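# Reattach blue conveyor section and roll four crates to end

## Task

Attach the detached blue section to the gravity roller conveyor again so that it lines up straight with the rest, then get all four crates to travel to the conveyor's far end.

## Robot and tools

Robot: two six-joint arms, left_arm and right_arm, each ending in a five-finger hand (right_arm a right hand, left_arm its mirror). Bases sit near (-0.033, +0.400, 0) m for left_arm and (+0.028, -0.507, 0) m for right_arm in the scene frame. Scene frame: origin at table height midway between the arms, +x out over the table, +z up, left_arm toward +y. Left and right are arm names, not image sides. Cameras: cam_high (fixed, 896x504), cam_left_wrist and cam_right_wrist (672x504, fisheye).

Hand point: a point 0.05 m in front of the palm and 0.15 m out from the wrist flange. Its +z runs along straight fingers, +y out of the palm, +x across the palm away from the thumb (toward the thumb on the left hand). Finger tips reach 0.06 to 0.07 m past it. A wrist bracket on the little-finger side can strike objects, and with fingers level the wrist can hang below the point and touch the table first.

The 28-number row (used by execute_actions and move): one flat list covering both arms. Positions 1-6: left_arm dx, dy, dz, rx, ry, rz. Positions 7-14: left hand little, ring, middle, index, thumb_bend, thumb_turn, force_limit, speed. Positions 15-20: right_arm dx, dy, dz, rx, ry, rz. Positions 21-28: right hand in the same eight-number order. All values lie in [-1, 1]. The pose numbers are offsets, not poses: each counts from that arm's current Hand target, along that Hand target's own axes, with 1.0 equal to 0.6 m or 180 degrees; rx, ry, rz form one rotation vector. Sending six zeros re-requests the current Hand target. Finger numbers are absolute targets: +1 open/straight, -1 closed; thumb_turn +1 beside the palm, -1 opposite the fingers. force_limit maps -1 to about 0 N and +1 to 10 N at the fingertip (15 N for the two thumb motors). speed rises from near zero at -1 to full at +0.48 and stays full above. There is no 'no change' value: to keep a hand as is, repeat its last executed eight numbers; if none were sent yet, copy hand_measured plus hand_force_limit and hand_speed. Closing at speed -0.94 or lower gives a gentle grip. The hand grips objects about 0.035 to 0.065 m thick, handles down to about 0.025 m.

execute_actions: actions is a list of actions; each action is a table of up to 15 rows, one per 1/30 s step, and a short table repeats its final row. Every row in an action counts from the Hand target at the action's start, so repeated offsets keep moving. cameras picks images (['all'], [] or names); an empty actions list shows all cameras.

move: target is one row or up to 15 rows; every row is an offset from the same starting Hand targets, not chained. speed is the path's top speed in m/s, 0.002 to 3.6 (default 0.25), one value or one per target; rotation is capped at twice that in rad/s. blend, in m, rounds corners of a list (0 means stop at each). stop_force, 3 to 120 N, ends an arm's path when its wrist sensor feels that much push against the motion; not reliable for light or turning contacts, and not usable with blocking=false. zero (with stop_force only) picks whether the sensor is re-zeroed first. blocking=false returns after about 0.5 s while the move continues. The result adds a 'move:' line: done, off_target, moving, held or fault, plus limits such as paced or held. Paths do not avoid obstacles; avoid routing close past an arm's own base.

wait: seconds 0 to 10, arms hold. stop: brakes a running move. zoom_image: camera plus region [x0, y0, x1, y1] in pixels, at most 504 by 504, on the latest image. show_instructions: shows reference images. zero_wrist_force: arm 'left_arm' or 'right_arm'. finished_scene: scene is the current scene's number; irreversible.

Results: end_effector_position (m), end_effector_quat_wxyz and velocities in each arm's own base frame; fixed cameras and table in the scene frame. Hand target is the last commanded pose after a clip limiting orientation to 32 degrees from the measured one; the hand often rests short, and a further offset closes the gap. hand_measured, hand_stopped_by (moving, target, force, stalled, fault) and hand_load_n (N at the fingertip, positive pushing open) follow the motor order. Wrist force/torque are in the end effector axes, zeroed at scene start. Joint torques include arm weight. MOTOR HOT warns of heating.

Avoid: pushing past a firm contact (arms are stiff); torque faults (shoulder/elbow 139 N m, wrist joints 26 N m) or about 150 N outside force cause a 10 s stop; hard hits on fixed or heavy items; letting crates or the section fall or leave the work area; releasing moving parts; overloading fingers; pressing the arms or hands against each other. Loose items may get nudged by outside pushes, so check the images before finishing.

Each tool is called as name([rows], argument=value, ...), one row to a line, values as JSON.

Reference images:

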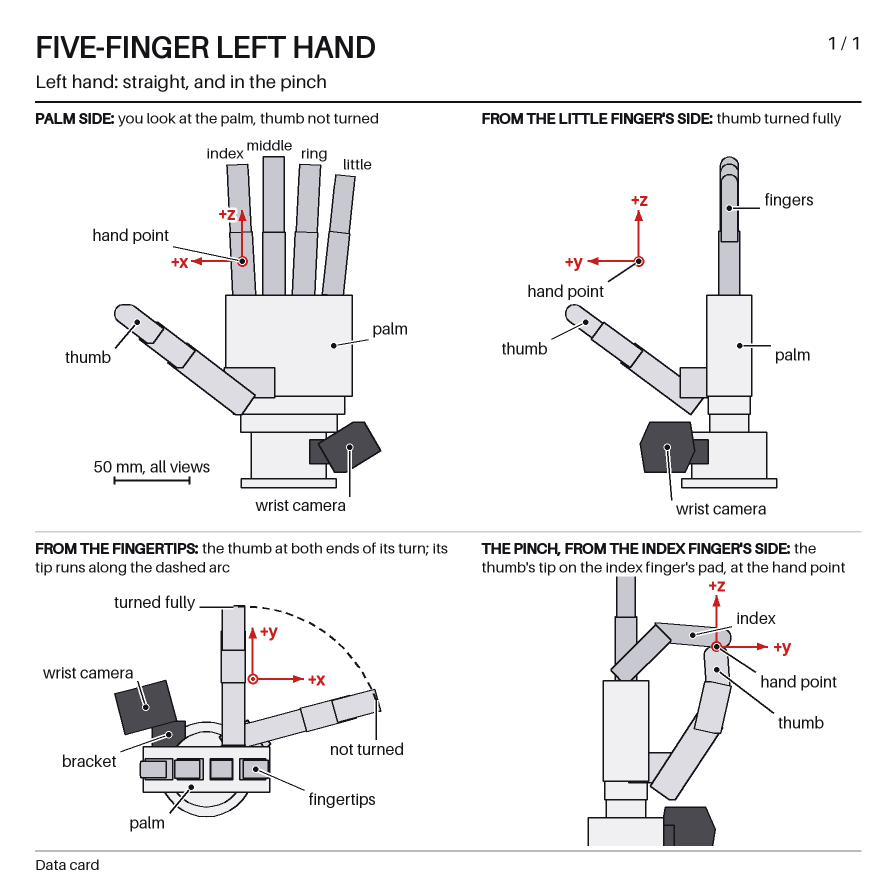

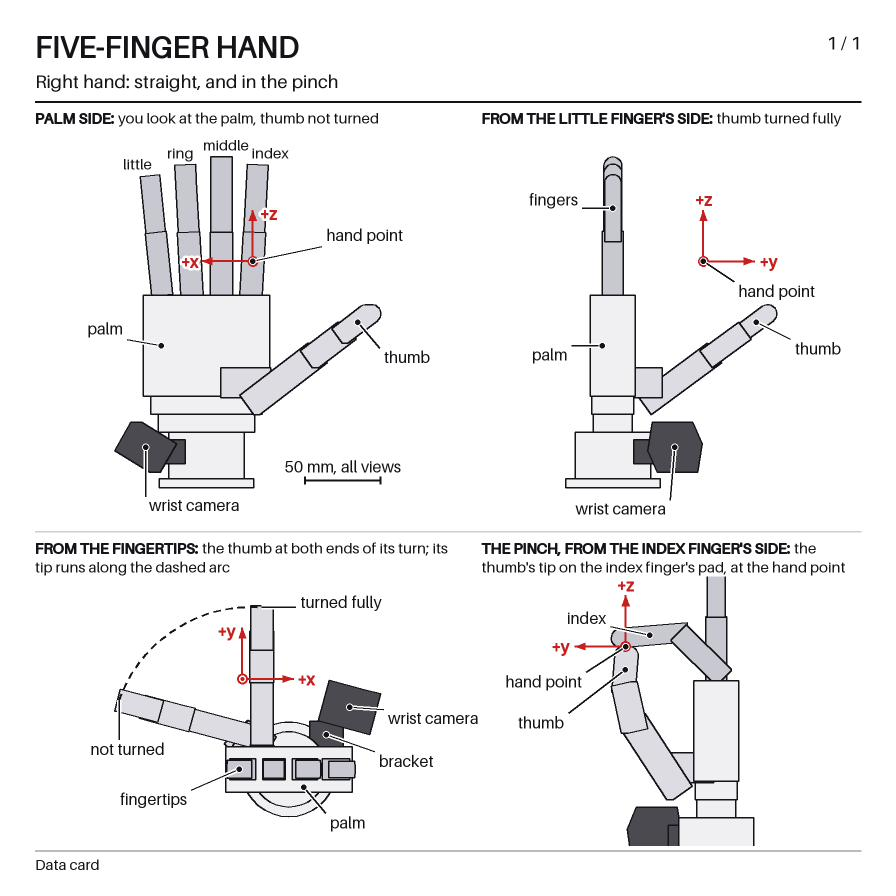

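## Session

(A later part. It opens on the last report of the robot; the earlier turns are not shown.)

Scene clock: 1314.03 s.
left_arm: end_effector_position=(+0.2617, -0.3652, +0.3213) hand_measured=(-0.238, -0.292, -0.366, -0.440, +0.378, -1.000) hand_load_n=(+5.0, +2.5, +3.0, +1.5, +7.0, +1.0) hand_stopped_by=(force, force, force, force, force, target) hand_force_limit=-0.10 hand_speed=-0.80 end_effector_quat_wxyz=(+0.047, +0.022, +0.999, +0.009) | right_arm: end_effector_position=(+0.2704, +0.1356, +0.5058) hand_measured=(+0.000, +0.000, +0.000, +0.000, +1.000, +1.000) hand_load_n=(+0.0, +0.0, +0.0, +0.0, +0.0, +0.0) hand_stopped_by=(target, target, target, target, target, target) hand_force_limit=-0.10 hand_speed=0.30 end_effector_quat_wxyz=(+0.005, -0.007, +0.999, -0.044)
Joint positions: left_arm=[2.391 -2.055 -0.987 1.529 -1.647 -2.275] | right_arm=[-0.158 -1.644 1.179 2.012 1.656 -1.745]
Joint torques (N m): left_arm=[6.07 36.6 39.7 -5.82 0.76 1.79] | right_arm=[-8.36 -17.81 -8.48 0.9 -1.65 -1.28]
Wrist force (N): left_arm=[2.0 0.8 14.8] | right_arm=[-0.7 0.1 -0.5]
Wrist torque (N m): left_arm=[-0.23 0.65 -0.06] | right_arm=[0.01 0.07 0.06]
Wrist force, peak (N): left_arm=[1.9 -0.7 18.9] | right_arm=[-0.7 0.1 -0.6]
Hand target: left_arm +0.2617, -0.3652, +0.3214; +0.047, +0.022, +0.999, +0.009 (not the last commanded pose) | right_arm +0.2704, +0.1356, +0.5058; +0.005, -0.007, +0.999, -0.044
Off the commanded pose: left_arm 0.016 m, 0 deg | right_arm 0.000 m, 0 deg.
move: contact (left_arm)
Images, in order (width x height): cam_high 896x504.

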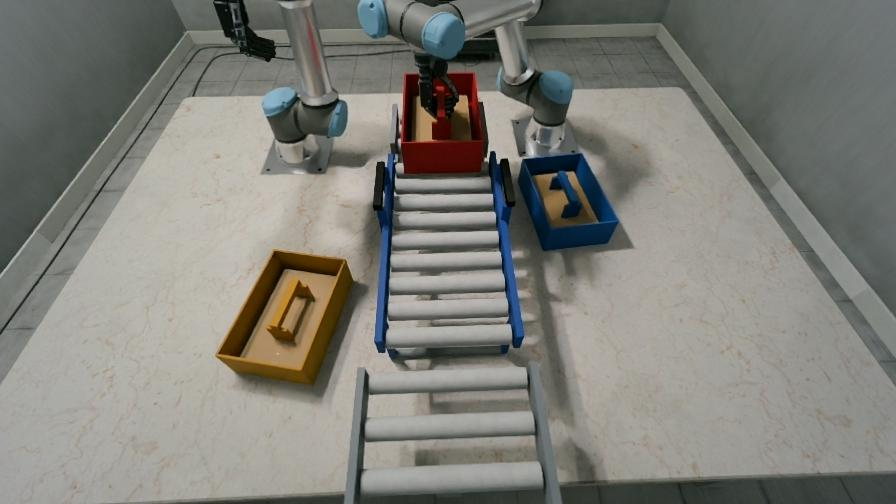

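move(target=[0.0020,-0.002,0.0233,0,0,0,-0.7,-0.7,-0.7,-0.7,-0.1,-1,-0.1,-0.8,0,0,0,0,0,0,0,0,0,0,1,1,-0.1,0.3], speed=0.02, stop_force=11, cameras=["cam_high"])

zoom_image(camera="cam_high", region=[360, 60, 520, 220])

Scene clock: 1324.60 s.
left_arm: end_effector_position=(+0.2617, -0.3653, +0.3209) hand_measured=(-0.238, -0.292, -0.366, -0.442, +0.378, -1.000) hand_load_n=(+2.5, +1.0, +2.5, +0.5, +7.5, +1.0) hand_stopped_by=(force, force, force, force, force, target) hand_force_limit=-0.10 hand_speed=-0.80 end_effector_quat_wxyz=(+0.047, +0.022, +0.999, +0.009) | right_arm: end_effector_position=(+0.2704, +0.1356, +0.5058) hand_measured=(+0.000, +0.000, +0.000, +0.000, +1.000, +1.000) hand_load_n=(+0.0, +0.0, +0.0, +0.0, +0.0, +0.0) hand_stopped_by=(target, target, target, target, target, target) hand_force_limit=-0.10 hand_speed=0.30 end_effector_quat_wxyz=(+0.005, -0.007, +0.999, -0.044)
Joint positions: left_arm=[2.391 -2.055 -0.988 1.53 -1.647 -2.275] | right_arm=[-0.158 -1.644 1.179 2.012 1.656 -1.745]
Joint torques (N m): left_arm=[0.23 32.11 36.37 -5 0.74 -0.2] | right_arm=[-7.64 -17.63 -9.1 0.82 -1.54 -1.26]
Wrist force (N): left_arm=[0.5 0.5 5.5] | right_arm=[-0.9 0.1 -0.3]
Wrist torque (N m): left_arm=[-0.08 0.25 -0.08] | right_arm=[-0.01 0.08 0.05]
Wrist force, peak (N): left_arm=[2.0 0.9 15.4] | right_arm=[-1.0 0.3 -0.5]
Hand target: left_arm +0.2617, -0.3653, +0.3209; +0.047, +0.022, +0.999, +0.009 (not the last commanded pose) | right_arm +0.2704, +0.1356, +0.5058; +0.005, -0.007, +0.999, -0.044
Off the commanded pose: left_arm 0.014 m, 0 deg | right_arm 0.000 m, 0 deg.
move: contact (left_arm)
Images, in order (width x height): cam_high 896x504.

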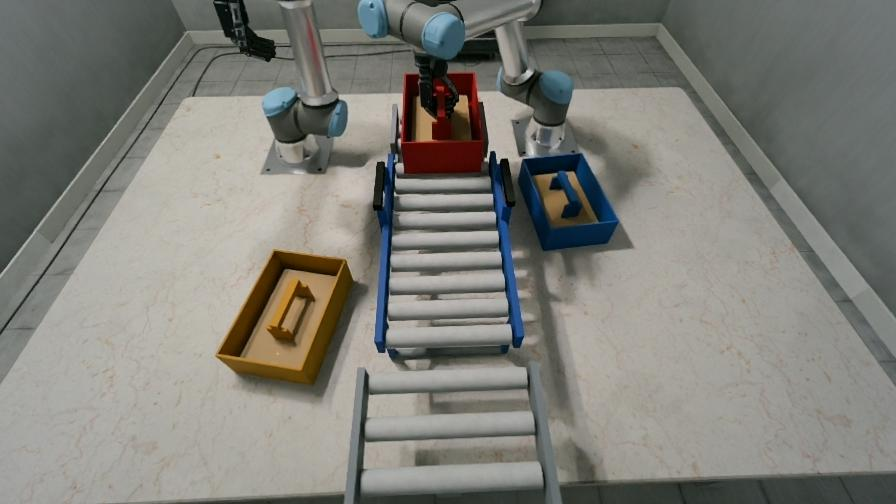

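Scaled by 3.150 from the camera's 896x504 image, which has a finer 1280x720 frame.

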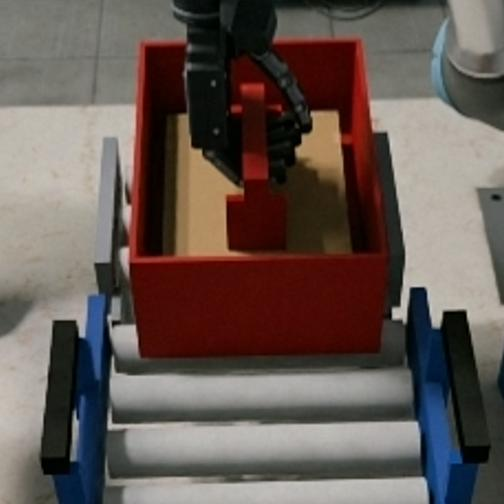

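move(target=[0.0006,-0.0003,0.005,0,0,0,-0.7,-0.7,-0.7,-0.7,-0.1,-1,-0.1,-0.8,0,0,0,0,0,0,0,0,0,0,1,1,-0.1,0.3], speed=0.02, stop_force=3)

move([
  [0,0,0,0,0,0,-0.7,-0.7,-0.7,-0.7,1,-1,-0.1,0.3,0,0,0,0,0,0,0,0,0,0,1,1,-0.1,0.3],
  [0,0,0,0,0,0,-0.7,-0.7,-0.7,-0.7,1,0.6,-0.1,0.3,0,0,0,0,0,0,0,0,0,0,1,1,-0.1,0.3],
])

move([
  [0,0,0,0,0,0,0,0,0,0,1,1,-0.1,0.3,0,0,0,0,0,0,0,0,0,0,1,1,-0.1,0.3],
  [0,-0.095,0,0,0,0,0,0,0,0,1,1,-0.1,0.3,0,0,0,0,0,0,0,0,0,0,1,1,-0.1,0.3],
  [0,-0.095,-0.25,0,0,0,0,0,0,0,1,1,-0.1,0.3,0,0,0,0,0,0,0,0,0,0,1,1,-0.1,0.3],
], speed=[0.1,0.2,0.35], cameras=["cam_high"])

Scene clock: 1340.23 s.
left_arm: end_effector_position=(+0.2618, -0.3653, +0.3206) hand_measured=(-0.238, -0.292, -0.366, -0.442, +0.378, -1.000) hand_load_n=(+1.0, +0.5, +2.5, +0.0, +7.5, +1.0) hand_stopped_by=(force, force, force, force, force, target) hand_force_limit=-0.10 hand_speed=-0.80 end_effector_quat_wxyz=(+0.047, +0.022, +0.999, +0.009) | right_arm: end_effector_position=(+0.2704, +0.1356, +0.5058) hand_measured=(+0.000, +0.000, +0.000, +0.000, +1.000, +1.000) hand_load_n=(+0.0, +0.0, +0.0, +0.0, +0.0, +0.0) hand_stopped_by=(target, target, target, target, target, target) hand_force_limit=-0.10 hand_speed=0.30 end_effector_quat_wxyz=(+0.005, -0.007, +0.999, -0.044)
Joint positions: left_arm=[2.391 -2.055 -0.989 1.531 -1.647 -2.275] | right_arm=[-0.158 -1.644 1.179 2.012 1.656 -1.745]
Joint torques (N m): left_arm=[0.72 39.61 35.45 -4.49 0.67 -1.28] | right_arm=[-7.43 -16.96 -8.16 1.1 -1.43 -1.11]
Wrist force (N): left_arm=[0.2 0.6 2.0] | right_arm=[-0.8 0.1 -0.3]
Wrist torque (N m): left_arm=[-0.02 0.12 -0.10] | right_arm=[-0.01 0.06 0.05]
Wrist force, peak (N): left_arm=[0.4 0.6 5.8] | right_arm=[-1.0 0.2 -0.5]
Hand target: left_arm +0.2618, -0.3653, +0.3206; +0.047, +0.022, +0.999, +0.009 (not the last commanded pose) | right_arm +0.2704, +0.1356, +0.5058; +0.005, -0.007, +0.999, -0.044
Off the commanded pose: left_arm 0.003 m, 0 deg | right_arm 0.000 m, 0 deg.
move: contact (left_arm)

Scene clock: 1341.80 s.
left_arm: end_effector_position=(+0.2618, -0.3653, +0.3206) hand_measured=(-0.238, -0.292, -0.366, -0.442, +1.000, +0.600) hand_load_n=(+1.0, +0.5, +0.0, +0.0, +0.0, +0.0) hand_stopped_by=(force, force, force, force, target, target) hand_force_limit=-0.10 hand_speed=0.30 end_effector_quat_wxyz=(+0.047, +0.022, +0.999, +0.009) | right_arm: end_effector_position=(+0.2704, +0.1356, +0.5058) hand_measured=(+0.000, +0.000, +0.000, +0.000, +1.000, +1.000) hand_load_n=(+0.0, +0.0, +0.0, +0.0, +0.0, +0.0) hand_stopped_by=(target, target, target, target, target, target) hand_force_limit=-0.10 hand_speed=0.30 end_effector_quat_wxyz=(+0.005, -0.007, +0.999, -0.044)
Joint positions: left_arm=[2.391 -2.055 -0.989 1.531 -1.647 -2.275] | right_arm=[-0.158 -1.644 1.179 2.012 1.656 -1.745]
Joint torques (N m): left_arm=[0.88 37.43 34.27 -4.02 0.59 -1.28] | right_arm=[-7.86 -18.01 -8.69 0.95 -1.57 -1.37]
Wrist force (N): left_arm=[0.5 0.6 2.6] | right_arm=[-0.7 0.3 -0.1]
Wrist torque (N m): left_arm=[-0.03 0.09 -0.08] | right_arm=[0.00 0.05 0.07]
Wrist force, peak (N): left_arm=[0.3 0.7 2.6] | right_arm=[-1.0 0.1 -0.3]
Hand target: left_arm +0.2618, -0.3653, +0.3206; +0.047, +0.022, +0.999, +0.009 | right_arm +0.2704, +0.1356, +0.5058; +0.005, -0.007, +0.999, -0.044
Off the commanded pose: left_arm 0.000 m, 0 deg | right_arm 0.000 m, 0 deg.
move: done

Scene clock: 1344.70 s.
left_arm: end_effector_position=(+0.2441, -0.4227, +0.4667) hand_measured=(+0.000, +0.000, +0.000, +0.000, +1.000, +1.000) hand_load_n=(+0.0, +0.0, +0.0, +0.0, +0.0, +0.0) hand_stopped_by=(target, target, target, target, target, target) hand_force_limit=-0.10 hand_speed=0.30 end_effector_quat_wxyz=(+0.106, +0.034, +0.990, -0.088) | right_arm: end_effector_position=(+0.2704, +0.1356, +0.5058) hand_measured=(+0.000, +0.000, +0.000, +0.000, +1.000, +1.000) hand_load_n=(+0.0, +0.0, +0.0, +0.0, +0.0, +0.0) hand_stopped_by=(target, target, target, target, target, target) hand_force_limit=-0.10 hand_speed=0.30 end_effector_quat_wxyz=(+0.005, -0.007, +0.999, -0.044)
Joint positions: left_arm=[2.309 -2.32 -0.035 1.059 -1.598 -2.331] | right_arm=[-0.158 -1.644 1.179 2.012 1.656 -1.745]
Joint torques (N m): left_arm=[7.73 44.73 29.96 0.16 2.17 2.49] | right_arm=[-7.79 -16.84 -8.87 1.03 -1.52 -1.21]
Wrist force (N): left_arm=[0.1 0.0 0.2] | right_arm=[-0.7 0.1 -0.3]
Wrist torque (N m): left_arm=[0.01 -0.04 -0.13] | right_arm=[-0.01 0.05 0.06]
Wrist force, peak (N): left_arm=[0.2 12.2 -0.5] | right_arm=[-0.9 0.1 -0.4]
Hand target: left_arm +0.2451, -0.4246, +0.4688; +0.047, +0.022, +0.999, +0.009 | right_arm +0.2704, +0.1356, +0.5058; +0.005, -0.007, +0.999, -0.044
Off the commanded pose: left_arm 0.003 m, 13 deg | right_arm 0.000 m, 0 deg.
elbow stopped short (left arm): the move would have taken joint 3 (elbow) straighter than the controller allows.
move: off_target (left_arm)
Images, in order (width x height): cam_high 896x504.

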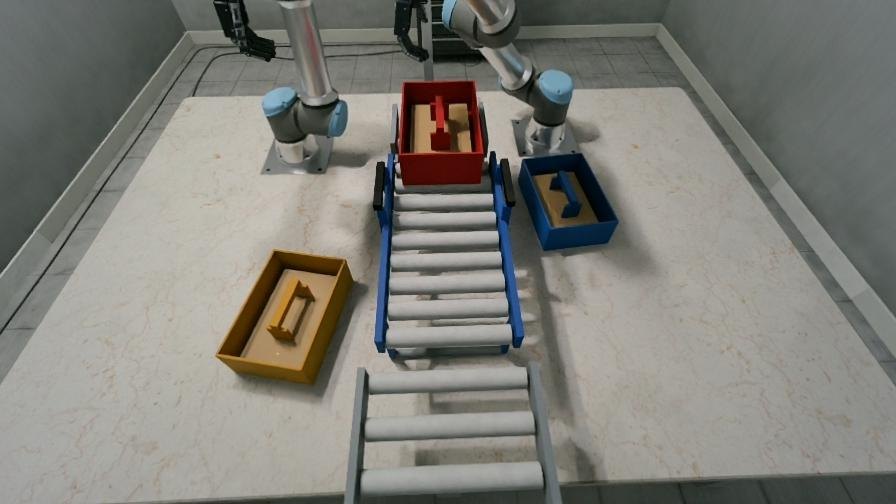

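move([
  [-0.1097,0.461,0.1348,0.0035,0.0303,-0.061,0,0,0,0,1,1,-0.1,0.3,-0.5458,0.0052,0.349,-0.025,-0.025,0.0577,0,0,0,0,1,1,-0.1,0.3],
  [-0.088,0.5995,0.487,0.0035,0.0303,-0.061,0,0,0,0,1,1,-0.1,0.3,-0.6115,0.0182,0.5323,-0.025,-0.025,0.0577,0,0,0,0,1,1,-0.1,0.3],
], speed=[0.3,0.2], blend=0.04, cameras=["all"])

Scene clock: 1443.60 s.
left_arm: end_effector_position=(+0.3410, -0.0632, +0.1902) hand_measured=(+0.000, +0.000, +0.000, +0.000, +1.000, +1.000) hand_load_n=(+0.0, +0.0, +0.0, +0.0, +0.0, +0.0) hand_stopped_by=(target, target, target, target, target, target) hand_force_limit=-0.10 hand_speed=0.30 end_effector_quat_wxyz=(+0.000, -0.073, +0.997, +0.000) | right_arm: end_effector_position=(+0.6402, +0.1241, +0.1899) hand_measured=(+0.000, +0.000, +0.000, +0.000, +1.000, +1.000) hand_load_n=(+0.0, +0.0, +0.0, +0.0, +0.0, +0.0) hand_stopped_by=(target, target, target, target, target, target) hand_force_limit=-0.10 hand_speed=0.30 end_effector_quat_wxyz=(+0.047, +0.081, +0.996, -0.004)
Joint positions: left_arm=[3.182 -1.823 -1.666 1.919 -1.571 -1.678] | right_arm=[-0.105 -0.867 0.971 1.371 1.576 -1.513]
Joint torques (N m): left_arm=[7.14 19.6 3.88 -0.36 2.18 2.27] | right_arm=[7.01 -36.99 -29.31 0.82 2.01 1.18]
Wrist force (N): left_arm=[0.5 -0.4 -0.3] | right_arm=[-0.4 0.0 -0.4]
Wrist torque (N m): left_arm=[0.00 -0.08 -0.02] | right_arm=[0.00 0.02 -0.12]
Wrist force, peak (N): left_arm=[-0.5 0.9 -0.8] | right_arm=[-1.1 0.1 -0.3]
Hand target: left_arm +0.3410, -0.0632, +0.1900; +0.000, -0.073, +0.997, +0.000 | right_arm +0.6403, +0.1241, +0.1899; +0.048, +0.081, +0.996, -0.004
Off the commanded pose: left_arm 0.000 m, 0 deg | right_arm 0.000 m, 0 deg.
move: done

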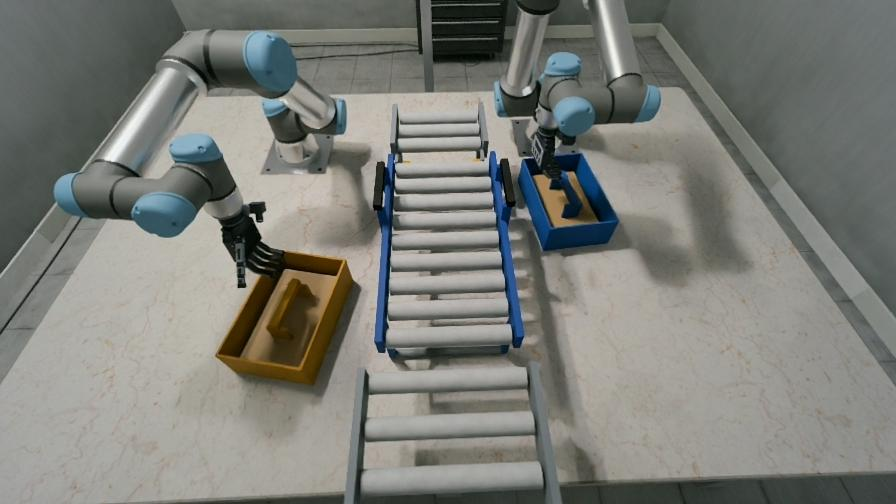

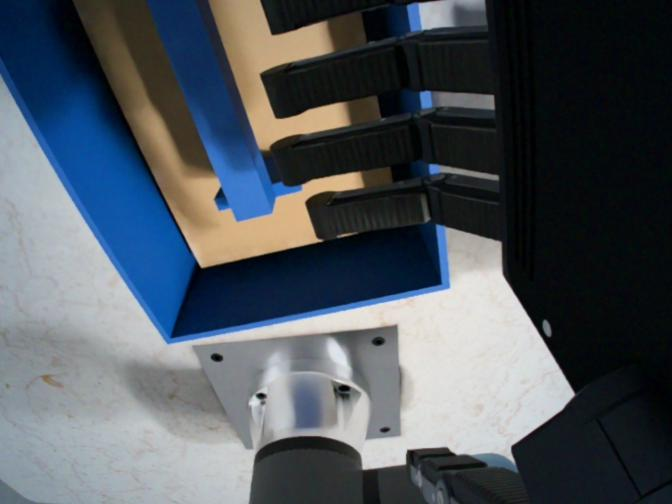

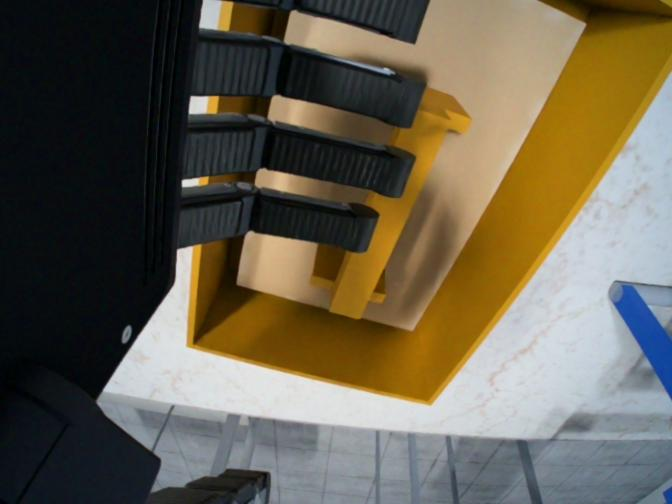

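zoom_image(camera="cam_right_wrist", region=[200, 60, 500, 360])

zoom_image(camera="cam_left_wrist", region=[120, 0, 420, 300])

Scaled by 1.680 from the camera's 672x504 image, which has a finer 960x720 frame.

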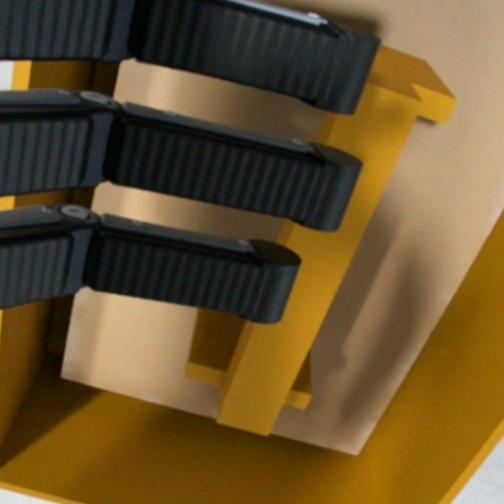

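Scaled by 1.680 from the camera's 672x504 image, which has a finer 960x720 frame.

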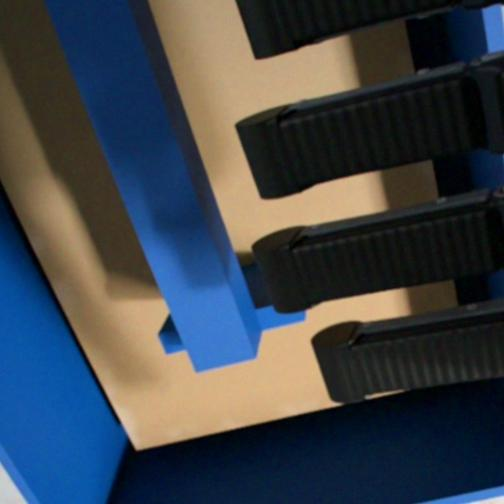

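move(target=[-0.045,0.0233,0.0833,0,0,0,0,0,0,0,1,1,-0.1,0.3,-0.111,-0.0058,0.0944,0,0,0.0102,0,0,0,0,1,1,-0.1,0.3], speed=0.12, stop_force=12, cameras=["all"])

zoom_image(camera="cam_right_wrist", region=[200, 60, 500, 360])

zoom_image(camera="cam_left_wrist", region=[120, 60, 420, 360])

Scene clock: 1530.00 s.
left_arm: end_effector_position=(+0.3657, -0.0454, +0.1400) hand_measured=(+0.000, +0.000, +0.000, +0.000, +1.000, +1.000) hand_load_n=(+0.0, +0.0, +0.0, +0.0, +0.0, +0.0) hand_stopped_by=(target, target, target, target, target, target) hand_force_limit=-0.10 hand_speed=0.30 end_effector_quat_wxyz=(+0.000, -0.073, +0.997, +0.000) | right_arm: end_effector_position=(+0.7105, +0.1091, +0.1398) hand_measured=(+0.000, +0.000, +0.000, +0.000, +1.000, +1.000) hand_load_n=(+0.0, +0.0, +0.0, +0.0, +0.0, +0.5) hand_stopped_by=(target, target, target, target, target, target) hand_force_limit=-0.10 hand_speed=0.30 end_effector_quat_wxyz=(+0.048, +0.097, +0.994, -0.003)
Joint positions: left_arm=[3.224 -1.913 -1.684 2.026 -1.57 -1.635] | right_arm=[-0.115 -0.637 0.688 1.425 1.575 -1.491]
Joint torques (N m): left_arm=[7.66 22.67 3 -0.41 0.93 2.45] | right_arm=[4.48 -42.57 -31.26 4.08 2.06 1.29]
Wrist force (N): left_arm=[0.4 -0.3 -0.3] | right_arm=[-0.4 0.0 0.0]
Wrist torque (N m): left_arm=[0.01 -0.07 -0.02] | right_arm=[-0.03 0.00 -0.10]
Wrist force, peak (N): left_arm=[0.7 -0.4 -0.8] | right_arm=[-0.9 0.1 -0.3]
Hand target: left_arm +0.3657, -0.0454, +0.1400; +0.000, -0.073, +0.997, +0.000 | right_arm +0.7105, +0.1091, +0.1398; +0.048, +0.097, +0.994, -0.003
Off the commanded pose: left_arm 0.000 m, 0 deg | right_arm 0.000 m, 0 deg.
move: done

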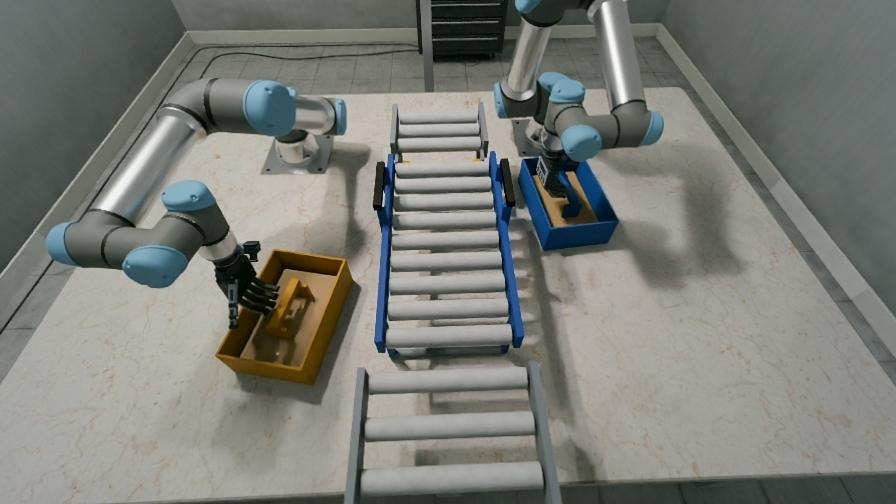

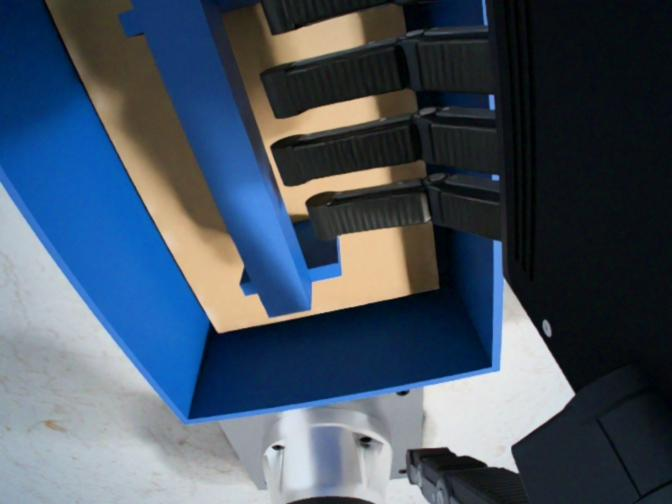

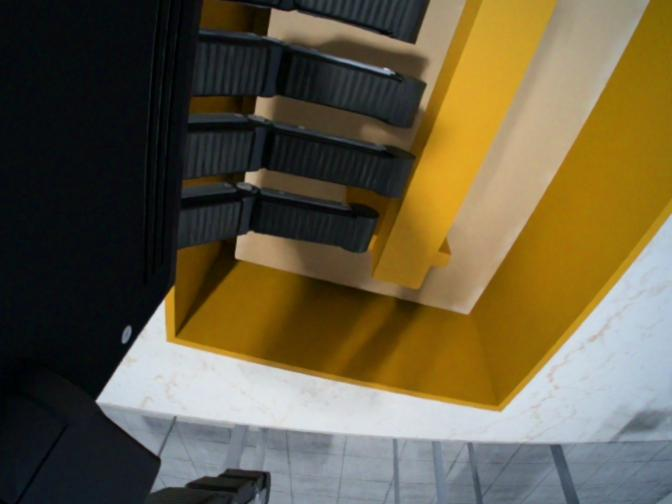

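Scaled by 1.680 from the camera's 672x504 image, which has a finer 960x720 frame.

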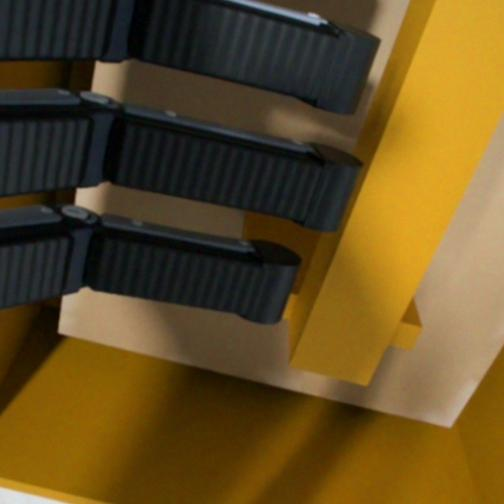

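Scaled by 1.680 from the camera's 672x504 image, which has a finer 960x720 frame.

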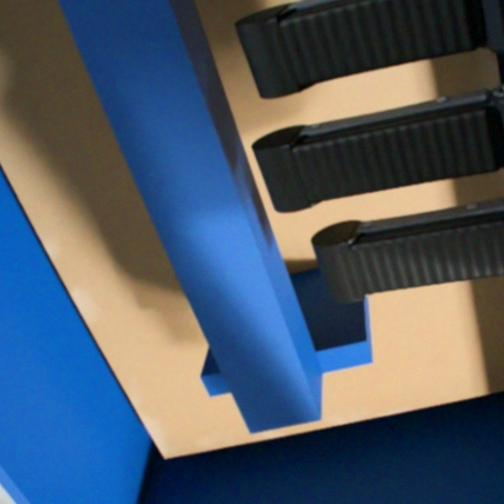

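move(target=[0.0067,-0.002,0.0873,0,0,0,0,0,0,0,1,1,-0.1,0.3,0.008,-0.0003,0.0826,0,0,0,0,0,0,0,1,1,-0.1,0.3], speed=0.05, stop_force=8)

Scene clock: 1555.60 s.
left_arm: end_effector_position=(+0.3619, -0.0472, +0.0877) hand_measured=(+0.000, +0.000, +0.000, +0.000, +1.000, +1.000) hand_load_n=(+0.0, +0.0, +0.0, +0.5, +0.0, +0.0) hand_stopped_by=(target, target, target, target, target, target) hand_force_limit=-0.10 hand_speed=0.30 end_effector_quat_wxyz=(+0.000, -0.073, +0.997, +0.000) | right_arm: end_effector_position=(+0.7104, +0.1091, +0.0901) hand_measured=(+0.000, +0.000, +0.000, +0.000, +1.000, +1.000) hand_load_n=(+0.0, +0.0, +0.0, +0.0, +0.0, +0.0) hand_stopped_by=(target, target, target, target, target, target) hand_force_limit=-0.10 hand_speed=0.30 end_effector_quat_wxyz=(+0.048, +0.097, +0.994, -0.003)
Joint positions: left_arm=[3.22 -1.968 -1.758 2.156 -1.57 -1.639] | right_arm=[-0.115 -0.618 0.781 1.313 1.575 -1.491]
Joint torques (N m): left_arm=[-6.74 21.79 1.24 0.2 1.25 -2.75] | right_arm=[1.76 -44.12 -8.38 0.77 -1.62 0.52]
Wrist force (N): left_arm=[-0.1 9.7 -8.5] | right_arm=[-0.7 0.0 -0.2]
Wrist torque (N m): left_arm=[0.95 -0.12 0.07] | right_arm=[-0.01 0.04 -0.13]
Wrist force, peak (N): left_arm=[-0.1 9.9 -8.6] | right_arm=[-0.9 0.0 -0.3]
Hand target: left_arm +0.3619, -0.0472, +0.0877; +0.000, -0.073, +0.997, +0.000 | right_arm +0.7104, +0.1091, +0.0901; +0.048, +0.097, +0.994, -0.003
Off the commanded pose: left_arm 0.000 m, 0 deg | right_arm 0.000 m, 0 deg.
move: contact (left_arm)

move(target=[0,0.0975,0,0,0,0,0,0,0,0,1,1,-0.1,0.3,0,0.0983,0,0,0,0,0,0,0,0,1,1,-0.1,0.3], speed=0.06, stop_force=9, cameras=["all"])

Scene clock: 1566.67 s.
left_arm: end_effector_position=(+0.3618, -0.0465, +0.0877) hand_measured=(+0.000, +0.000, +0.000, +0.000, +1.000, +1.000) hand_load_n=(+0.0, +0.0, +0.0, +0.0, +0.0, +0.0) hand_stopped_by=(target, target, target, target, target, target) hand_force_limit=-0.10 hand_speed=0.30 end_effector_quat_wxyz=(+0.000, -0.074, +0.997, +0.000) | right_arm: end_effector_position=(+0.7218, +0.1670, +0.0903) hand_measured=(+0.000, +0.000, +0.000, +0.000, +1.000, +1.000) hand_load_n=(+0.0, +0.0, +0.0, +1.5, +0.0, +0.0) hand_stopped_by=(target, target, target, target, target, target) hand_force_limit=-0.10 hand_speed=0.30 end_effector_quat_wxyz=(+0.048, +0.097, +0.994, -0.003)
Joint positions: left_arm=[3.222 -1.968 -1.759 2.156 -1.57 -1.638] | right_arm=[-0.024 -0.549 0.648 1.378 1.583 -1.401]
Joint torques (N m): left_arm=[-5.04 23.65 30.74 -4.49 0.71 -2.47] | right_arm=[9.47 -47.49 -31.39 3.81 0.97 1.2]
Wrist force (N): left_arm=[0.5 1.2 -0.6] | right_arm=[0.2 -3.6 1.9]
Wrist torque (N m): left_arm=[0.09 -0.08 0.19] | right_arm=[-0.13 0.01 -0.07]
Wrist force, peak (N): left_arm=[-0.2 9.9 -8.8] | right_arm=[0.0 -6.7 1.6]
Hand target: left_arm +0.3618, -0.0465, +0.0877; +0.000, -0.074, +0.997, +0.000 (not the last commanded pose) | right_arm +0.7218, +0.1670, +0.0903; +0.048, +0.097, +0.994, -0.003
Off the commanded pose: left_arm 0.058 m, 0 deg | right_arm 0.000 m, 0 deg.
move: contact (left_arm)

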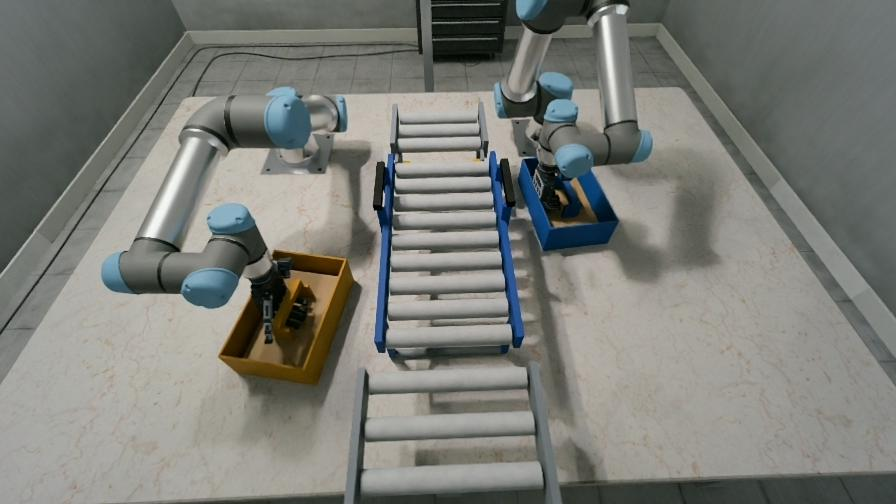

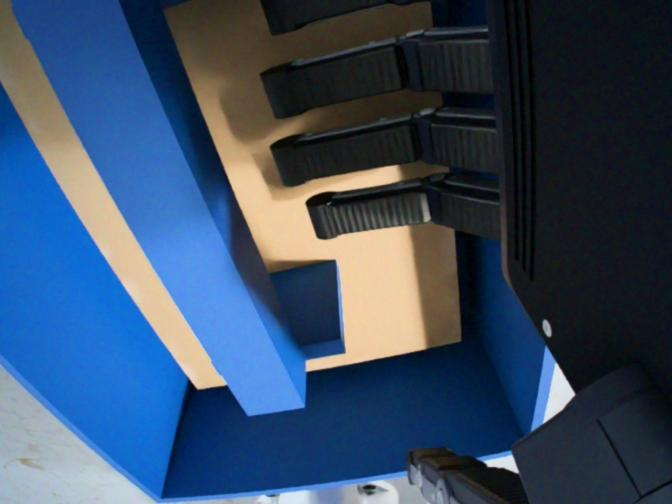

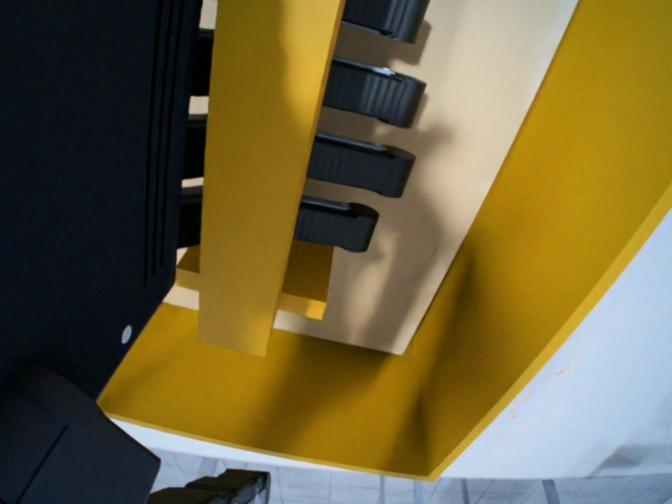

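move(target=[0,0.0965,0,0,0,0,0,0,0,0,1,1,-0.1,0.3,0,-0.006,0,0,0,0,0,0,0,0,1,1,-0.1,0.3], speed=0.06, stop_force=12, cameras=["cam_left_wrist"])

Scene clock: 1583.30 s.
left_arm: end_effector_position=(+0.3533, +0.0108, +0.0877) hand_measured=(+0.000, +0.000, +0.000, +0.000, +1.000, +1.000) hand_load_n=(+0.0, +0.0, +0.0, +0.0, +0.0, +0.0) hand_stopped_by=(target, target, target, target, target, target) hand_force_limit=-0.10 hand_speed=0.30 end_effector_quat_wxyz=(+0.000, -0.074, +0.997, +0.000) | right_arm: end_effector_position=(+0.7211, +0.1635, +0.0903) hand_measured=(+0.000, +0.000, +0.000, +0.000, +1.000, +1.000) hand_load_n=(+0.0, +0.0, +0.0, +0.0, +0.0, +0.0) hand_stopped_by=(target, target, target, target, target, target) hand_force_limit=-0.10 hand_speed=0.30 end_effector_quat_wxyz=(+0.048, +0.097, +0.994, -0.003)
Joint positions: left_arm=[3.374 -1.928 -1.817 2.175 -1.57 -1.486] | right_arm=[-0.029 -0.554 0.658 1.373 1.583 -1.406]
Joint torques (N m): left_arm=[7.35 33.99 2.23 -0.37 2.15 2.42] | right_arm=[-7.99 -57.58 -8.67 0.9 -1.82 -1.54]
Wrist force (N): left_arm=[-0.1 0.0 -0.3] | right_arm=[-0.5 0.1 -0.4]
Wrist torque (N m): left_arm=[0.04 -0.01 -0.07] | right_arm=[0.00 0.02 0.09]
Wrist force, peak (N): left_arm=[0.5 1.4 -0.8] | right_arm=[0.0 -4.0 2.2]
Hand target: left_arm +0.3533, +0.0108, +0.0877; +0.000, -0.074, +0.997, +0.000 | right_arm +0.7211, +0.1635, +0.0903; +0.048, +0.097, +0.994, -0.003
Off the commanded pose: left_arm 0.000 m, 0 deg | right_arm 0.000 m, 0 deg.
move: done
Images, in order (width x height): cam_left_wrist 672x504.

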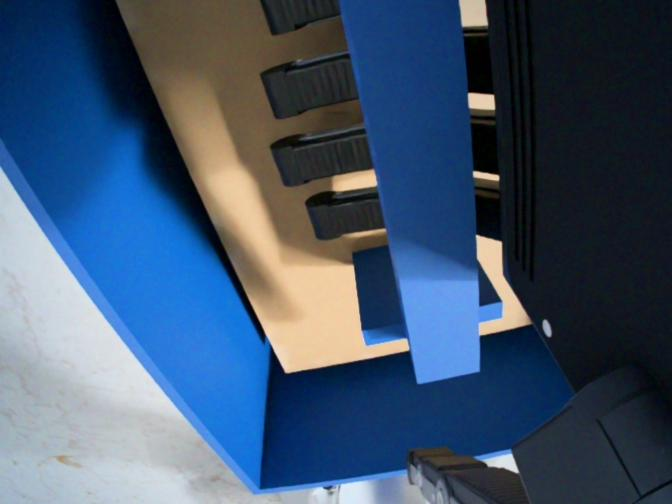

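Good. Thumbs turn, then close.

move(target=[0,0,0,0,0,0,0,0,0,0,1,-1,-0.1,-0.4,0,0,0,0,0,0,0,0,0,0,1,-1,-0.1,-0.4])

move(target=[0,0,0,0,0,0,-0.7,-0.7,-0.7,-0.7,-0.1,-1,-0.1,-0.8,0,0,0,0,0,0,-0.7,-0.7,-0.7,-0.7,-0.1,-1,-0.1,-0.8], cameras=["cam_left_wrist","cam_right_wrist"])

Scene clock: 1592.67 s.
left_arm: end_effector_position=(+0.3533, +0.0108, +0.0877) hand_measured=(+0.000, +0.000, +0.000, +0.000, +1.000, -1.000) hand_load_n=(+0.0, +0.0, +0.0, +0.5, +0.0, +0.0) hand_stopped_by=(target, target, target, target, target, target) hand_force_limit=-0.10 hand_speed=-0.40 end_effector_quat_wxyz=(+0.000, -0.074, +0.997, +0.000) | right_arm: end_effector_position=(+0.7211, +0.1635, +0.0903) hand_measured=(+0.000, +0.000, +0.000, +0.000, +1.000, -1.000) hand_load_n=(+0.0, +0.0, +0.0, +0.5, +0.0, +0.0) hand_stopped_by=(target, target, target, target, target, target) hand_force_limit=-0.10 hand_speed=-0.40 end_effector_quat_wxyz=(+0.048, +0.097, +0.994, -0.003)
Joint positions: left_arm=[3.374 -1.928 -1.817 2.175 -1.57 -1.486] | right_arm=[-0.029 -0.554 0.658 1.373 1.583 -1.406]
Joint torques (N m): left_arm=[7 33.37 3.45 -1.39 1.13 2.29] | right_arm=[-8.07 -57.86 -9.65 1.19 -1.89 -1.37]
Wrist force (N): left_arm=[-0.1 0.0 -0.5] | right_arm=[-0.5 0.1 -0.3]
Wrist torque (N m): left_arm=[0.06 0.00 -0.08] | right_arm=[0.01 0.01 0.08]
Wrist force, peak (N): left_arm=[0.5 0.0 -0.4] | right_arm=[-0.7 0.1 0.0]
Hand target: left_arm +0.3533, +0.0108, +0.0877; +0.000, -0.074, +0.997, +0.000 | right_arm +0.7211, +0.1635, +0.0903; +0.048, +0.097, +0.994, -0.003
Off the commanded pose: left_arm 0.000 m, 0 deg | right_arm 0.000 m, 0 deg.
move: done

Scene clock: 1595.23 s.
left_arm: end_effector_position=(+0.3533, +0.0108, +0.0877) hand_measured=(-0.404, -0.386, -0.384, -0.348, +0.388, -1.000) hand_load_n=(+5.0, +3.5, +5.0, +0.0, +7.5, +1.0) hand_stopped_by=(force, force, force, force, force, target) hand_force_limit=-0.10 hand_speed=-0.80 end_effector_quat_wxyz=(+0.000, -0.074, +0.997, +0.000) | right_arm: end_effector_position=(+0.7211, +0.1635, +0.0903) hand_measured=(-0.460, -0.386, -0.330, -0.256, +0.346, -1.000) hand_load_n=(+5.5, +4.5, +4.5, +1.0, +9.0, +0.5) hand_stopped_by=(force, force, force, force, force, target) hand_force_limit=-0.10 hand_speed=-0.80 end_effector_quat_wxyz=(+0.048, +0.097, +0.994, -0.003)
Joint positions: left_arm=[3.374 -1.928 -1.817 2.175 -1.57 -1.486] | right_arm=[-0.029 -0.554 0.658 1.373 1.583 -1.406]
Joint torques (N m): left_arm=[1.53 34.02 31.93 -5.9 -0.48 2.06] | right_arm=[4.14 -57.39 -33.65 5.6 -1.46 -0.55]
Wrist force (N): left_arm=[-0.4 0.1 17.3] | right_arm=[1.3 0.4 17.1]
Wrist torque (N m): left_arm=[-0.27 0.70 -0.07] | right_arm=[-0.31 -0.68 0.13]
Wrist force, peak (N): left_arm=[0.7 0.8 20.0] | right_arm=[1.1 -0.6 18.1]
Hand target: left_arm +0.3533, +0.0108, +0.0877; +0.000, -0.074, +0.997, +0.000 | right_arm +0.7211, +0.1635, +0.0903; +0.048, +0.097, +0.994, -0.003
Off the commanded pose: left_arm 0.000 m, 0 deg | right_arm 0.000 m, 0 deg.
move: done
Images, in order (width x height): cam_left_wrist 672x504, cam_right_wrist 672x504.

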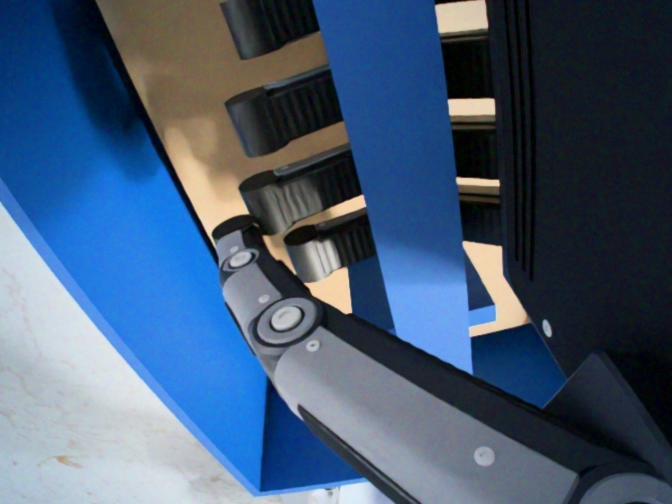

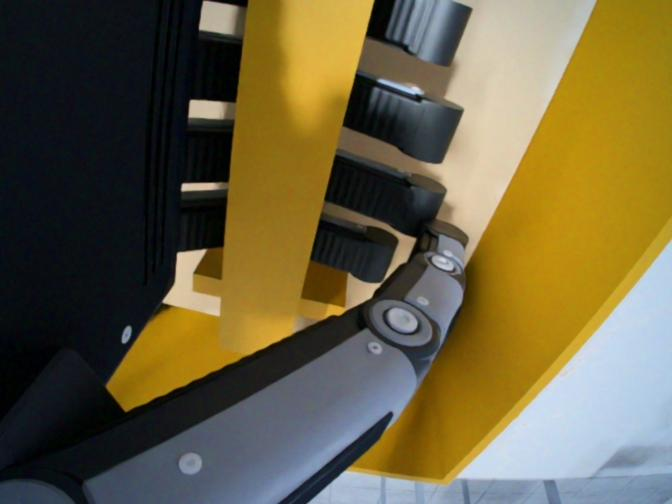

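move(target=[0,0,-0.1333,0,0,0,-0.7,-0.7,-0.7,-0.7,-0.1,-1,-0.1,-0.8,-0.0128,0.0004,-0.1327,0,0,0,-0.7,-0.7,-0.7,-0.7,-0.1,-1,-0.1,-0.8], speed=0.06, cameras=["cam_high"])

Scene clock: 1605.97 s.
left_arm: end_effector_position=(+0.3533, +0.0108, +0.1676) hand_measured=(-0.404, -0.386, -0.384, -0.348, +0.388, -1.000) hand_load_n=(+1.5, +2.5, +6.0, +2.0, +7.5, +1.0) hand_stopped_by=(force, force, force, force, force, target) hand_force_limit=-0.10 hand_speed=-0.80 end_effector_quat_wxyz=(+0.000, -0.074, +0.997, +0.000) | right_arm: end_effector_position=(+0.7212, +0.1634, +0.1702) hand_measured=(-0.460, -0.386, -0.330, -0.256, +0.346, -1.000) hand_load_n=(+5.0, +3.5, +4.0, +0.5, +8.5, +1.0) hand_stopped_by=(force, force, force, force, force, target) hand_force_limit=-0.10 hand_speed=-0.80 end_effector_quat_wxyz=(+0.048, +0.097, +0.994, -0.003)
Joint positions: left_arm=[3.374 -1.835 -1.712 1.977 -1.57 -1.486] | right_arm=[-0.03 -0.555 0.455 1.576 1.583 -1.406]
Joint torques (N m): left_arm=[5.67 39.09 37.72 -6.58 -1.69 1.13] | right_arm=[1.57 -57.26 -38.29 5.8 1.35 -1.17]
Wrist force (N): left_arm=[0.2 -0.3 19.6] | right_arm=[1.6 0.4 18.8]
Wrist torque (N m): left_arm=[-0.35 0.45 -0.06] | right_arm=[-0.48 -0.76 0.17]
Wrist force, peak (N): left_arm=[-0.3 -0.8 19.8] | right_arm=[1.4 -0.8 19.8]
Hand target: left_arm +0.3533, +0.0108, +0.1677; +0.000, -0.074, +0.997, +0.000 | right_arm +0.7212, +0.1634, +0.1702; +0.048, +0.097, +0.994, -0.003
Off the commanded pose: left_arm 0.000 m, 0 deg | right_arm 0.000 m, 0 deg.
move: done
Images, in order (width x height): cam_high 896x504.

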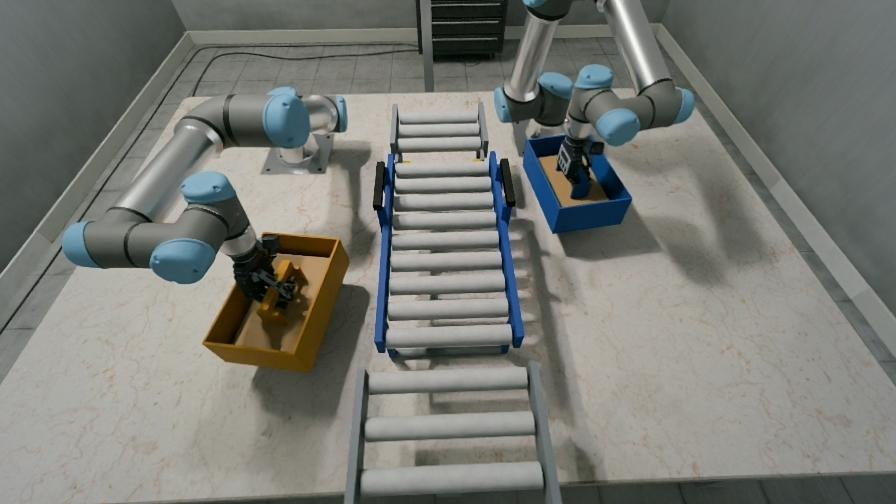

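move([
  [0.0905,-0.0047,-0.2205,0,0,0,-0.7,-0.7,-0.7,-0.7,-0.1,-1,-0.1,-0.8,0.1555,-0.0542,-0.0655,-0.0055,0.0002,-0.068,-0.7,-0.7,-0.7,-0.7,-0.1,-1,-0.1,-0.8],
  [0.219,-0.1878,-0.3322,0,0,0.0446,-0.7,-0.7,-0.7,-0.7,-0.1,-1,-0.1,-0.8,0.4015,-0.1575,-0.307,-0.0055,0.0002,-0.068,-0.7,-0.7,-0.7,-0.7,-0.1,-1,-0.1,-0.8],
  [0.2788,-0.5883,-0.3322,0,0,0.0446,-0.7,-0.7,-0.7,-0.7,-0.1,-1,-0.1,-0.8,0.6008,-0.2317,-0.3883,-0.0055,0.0002,-0.068,-0.7,-0.7,-0.7,-0.7,-0.1,-1,-0.1,-0.8],
], speed=0.13, blend=0.03, cameras=["cam_high"])

zoom_image(camera="cam_high", region=[360, 40, 520, 200])

Scene clock: 1697.63 s.
left_arm: end_effector_position=(+0.2395, -0.3627, +0.3671) hand_measured=(-0.404, -0.386, -0.384, -0.348, +0.388, -1.000) hand_load_n=(+1.5, +2.0, +5.5, +1.5, +7.5, +1.0) hand_stopped_by=(force, force, force, force, force, target) hand_force_limit=-0.10 hand_speed=-0.80 end_effector_quat_wxyz=(+0.000, -0.004, +1.000, +0.000) | right_arm: end_effector_position=(+0.3204, +0.1000, +0.3674) hand_measured=(-0.460, -0.386, -0.330, -0.256, +0.346, -1.000) hand_load_n=(+5.0, +4.0, +4.0, +1.0, +8.5, +1.0) hand_stopped_by=(force, force, force, force, force, target) hand_force_limit=-0.10 hand_speed=-0.80 end_effector_quat_wxyz=(+0.048, -0.010, +0.999, +0.001)
Joint positions: left_arm=[2.409 -2.059 -0.878 1.367 -1.571 -2.31] | right_arm=[-0.373 -1.704 1.605 1.581 1.534 -1.962]
Joint torques (N m): left_arm=[-3.86 38.82 39.11 -7.17 -2.94 -2.7] | right_arm=[-9.09 -21.53 -14.66 6.37 -2.58 -1.42]
Wrist force (N): left_arm=[0.1 -0.6 19.5] | right_arm=[1.3 0.0 19.0]
Wrist torque (N m): left_arm=[-0.39 0.45 0.15] | right_arm=[-0.48 -0.70 0.11]
Wrist force, peak (N): left_arm=[-0.5 0.2 21.4] | right_arm=[0.5 0.3 20.2]
Hand target: left_arm +0.2395, -0.3628, +0.3671; +0.000, -0.004, +1.000, +0.000 | right_arm +0.3204, +0.1000, +0.3674; +0.048, -0.010, +0.999, +0.001
Off the commanded pose: left_arm 0.000 m, 0 deg | right_arm 0.000 m, 0 deg.
move: done
Images, in order (width x height): cam_high 896x504.

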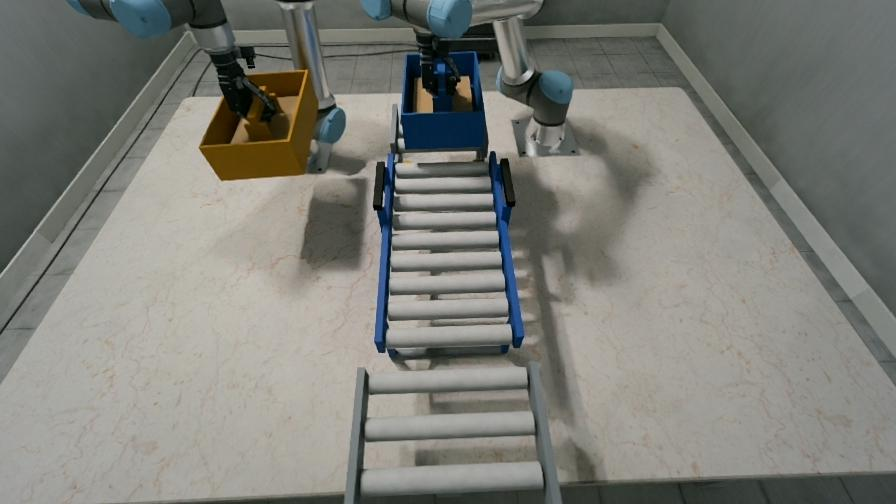

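Scaled by 3.150 from the camera's 896x504 image, which has a finer 1280x720 frame.

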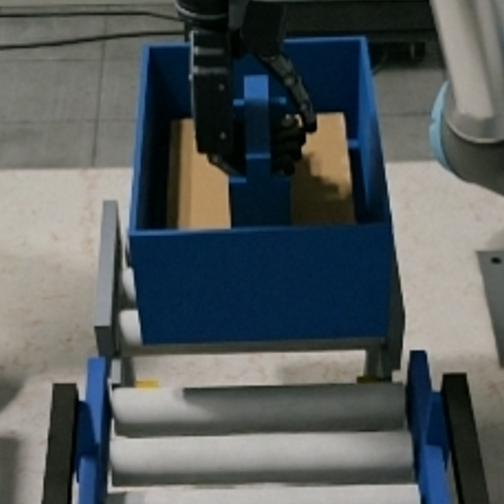

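zoom_image(camera="cam_high", region=[395, 95, 495, 165])

Scaled by 5.040 from the camera's 896x504 image, which has a finer 1280x720 frame.

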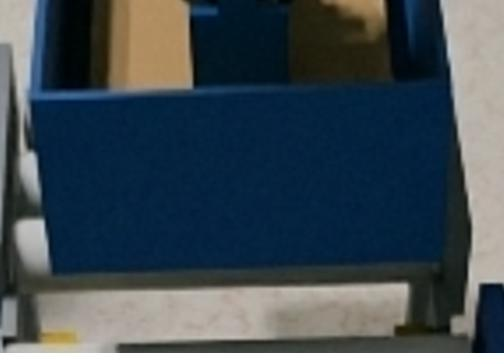

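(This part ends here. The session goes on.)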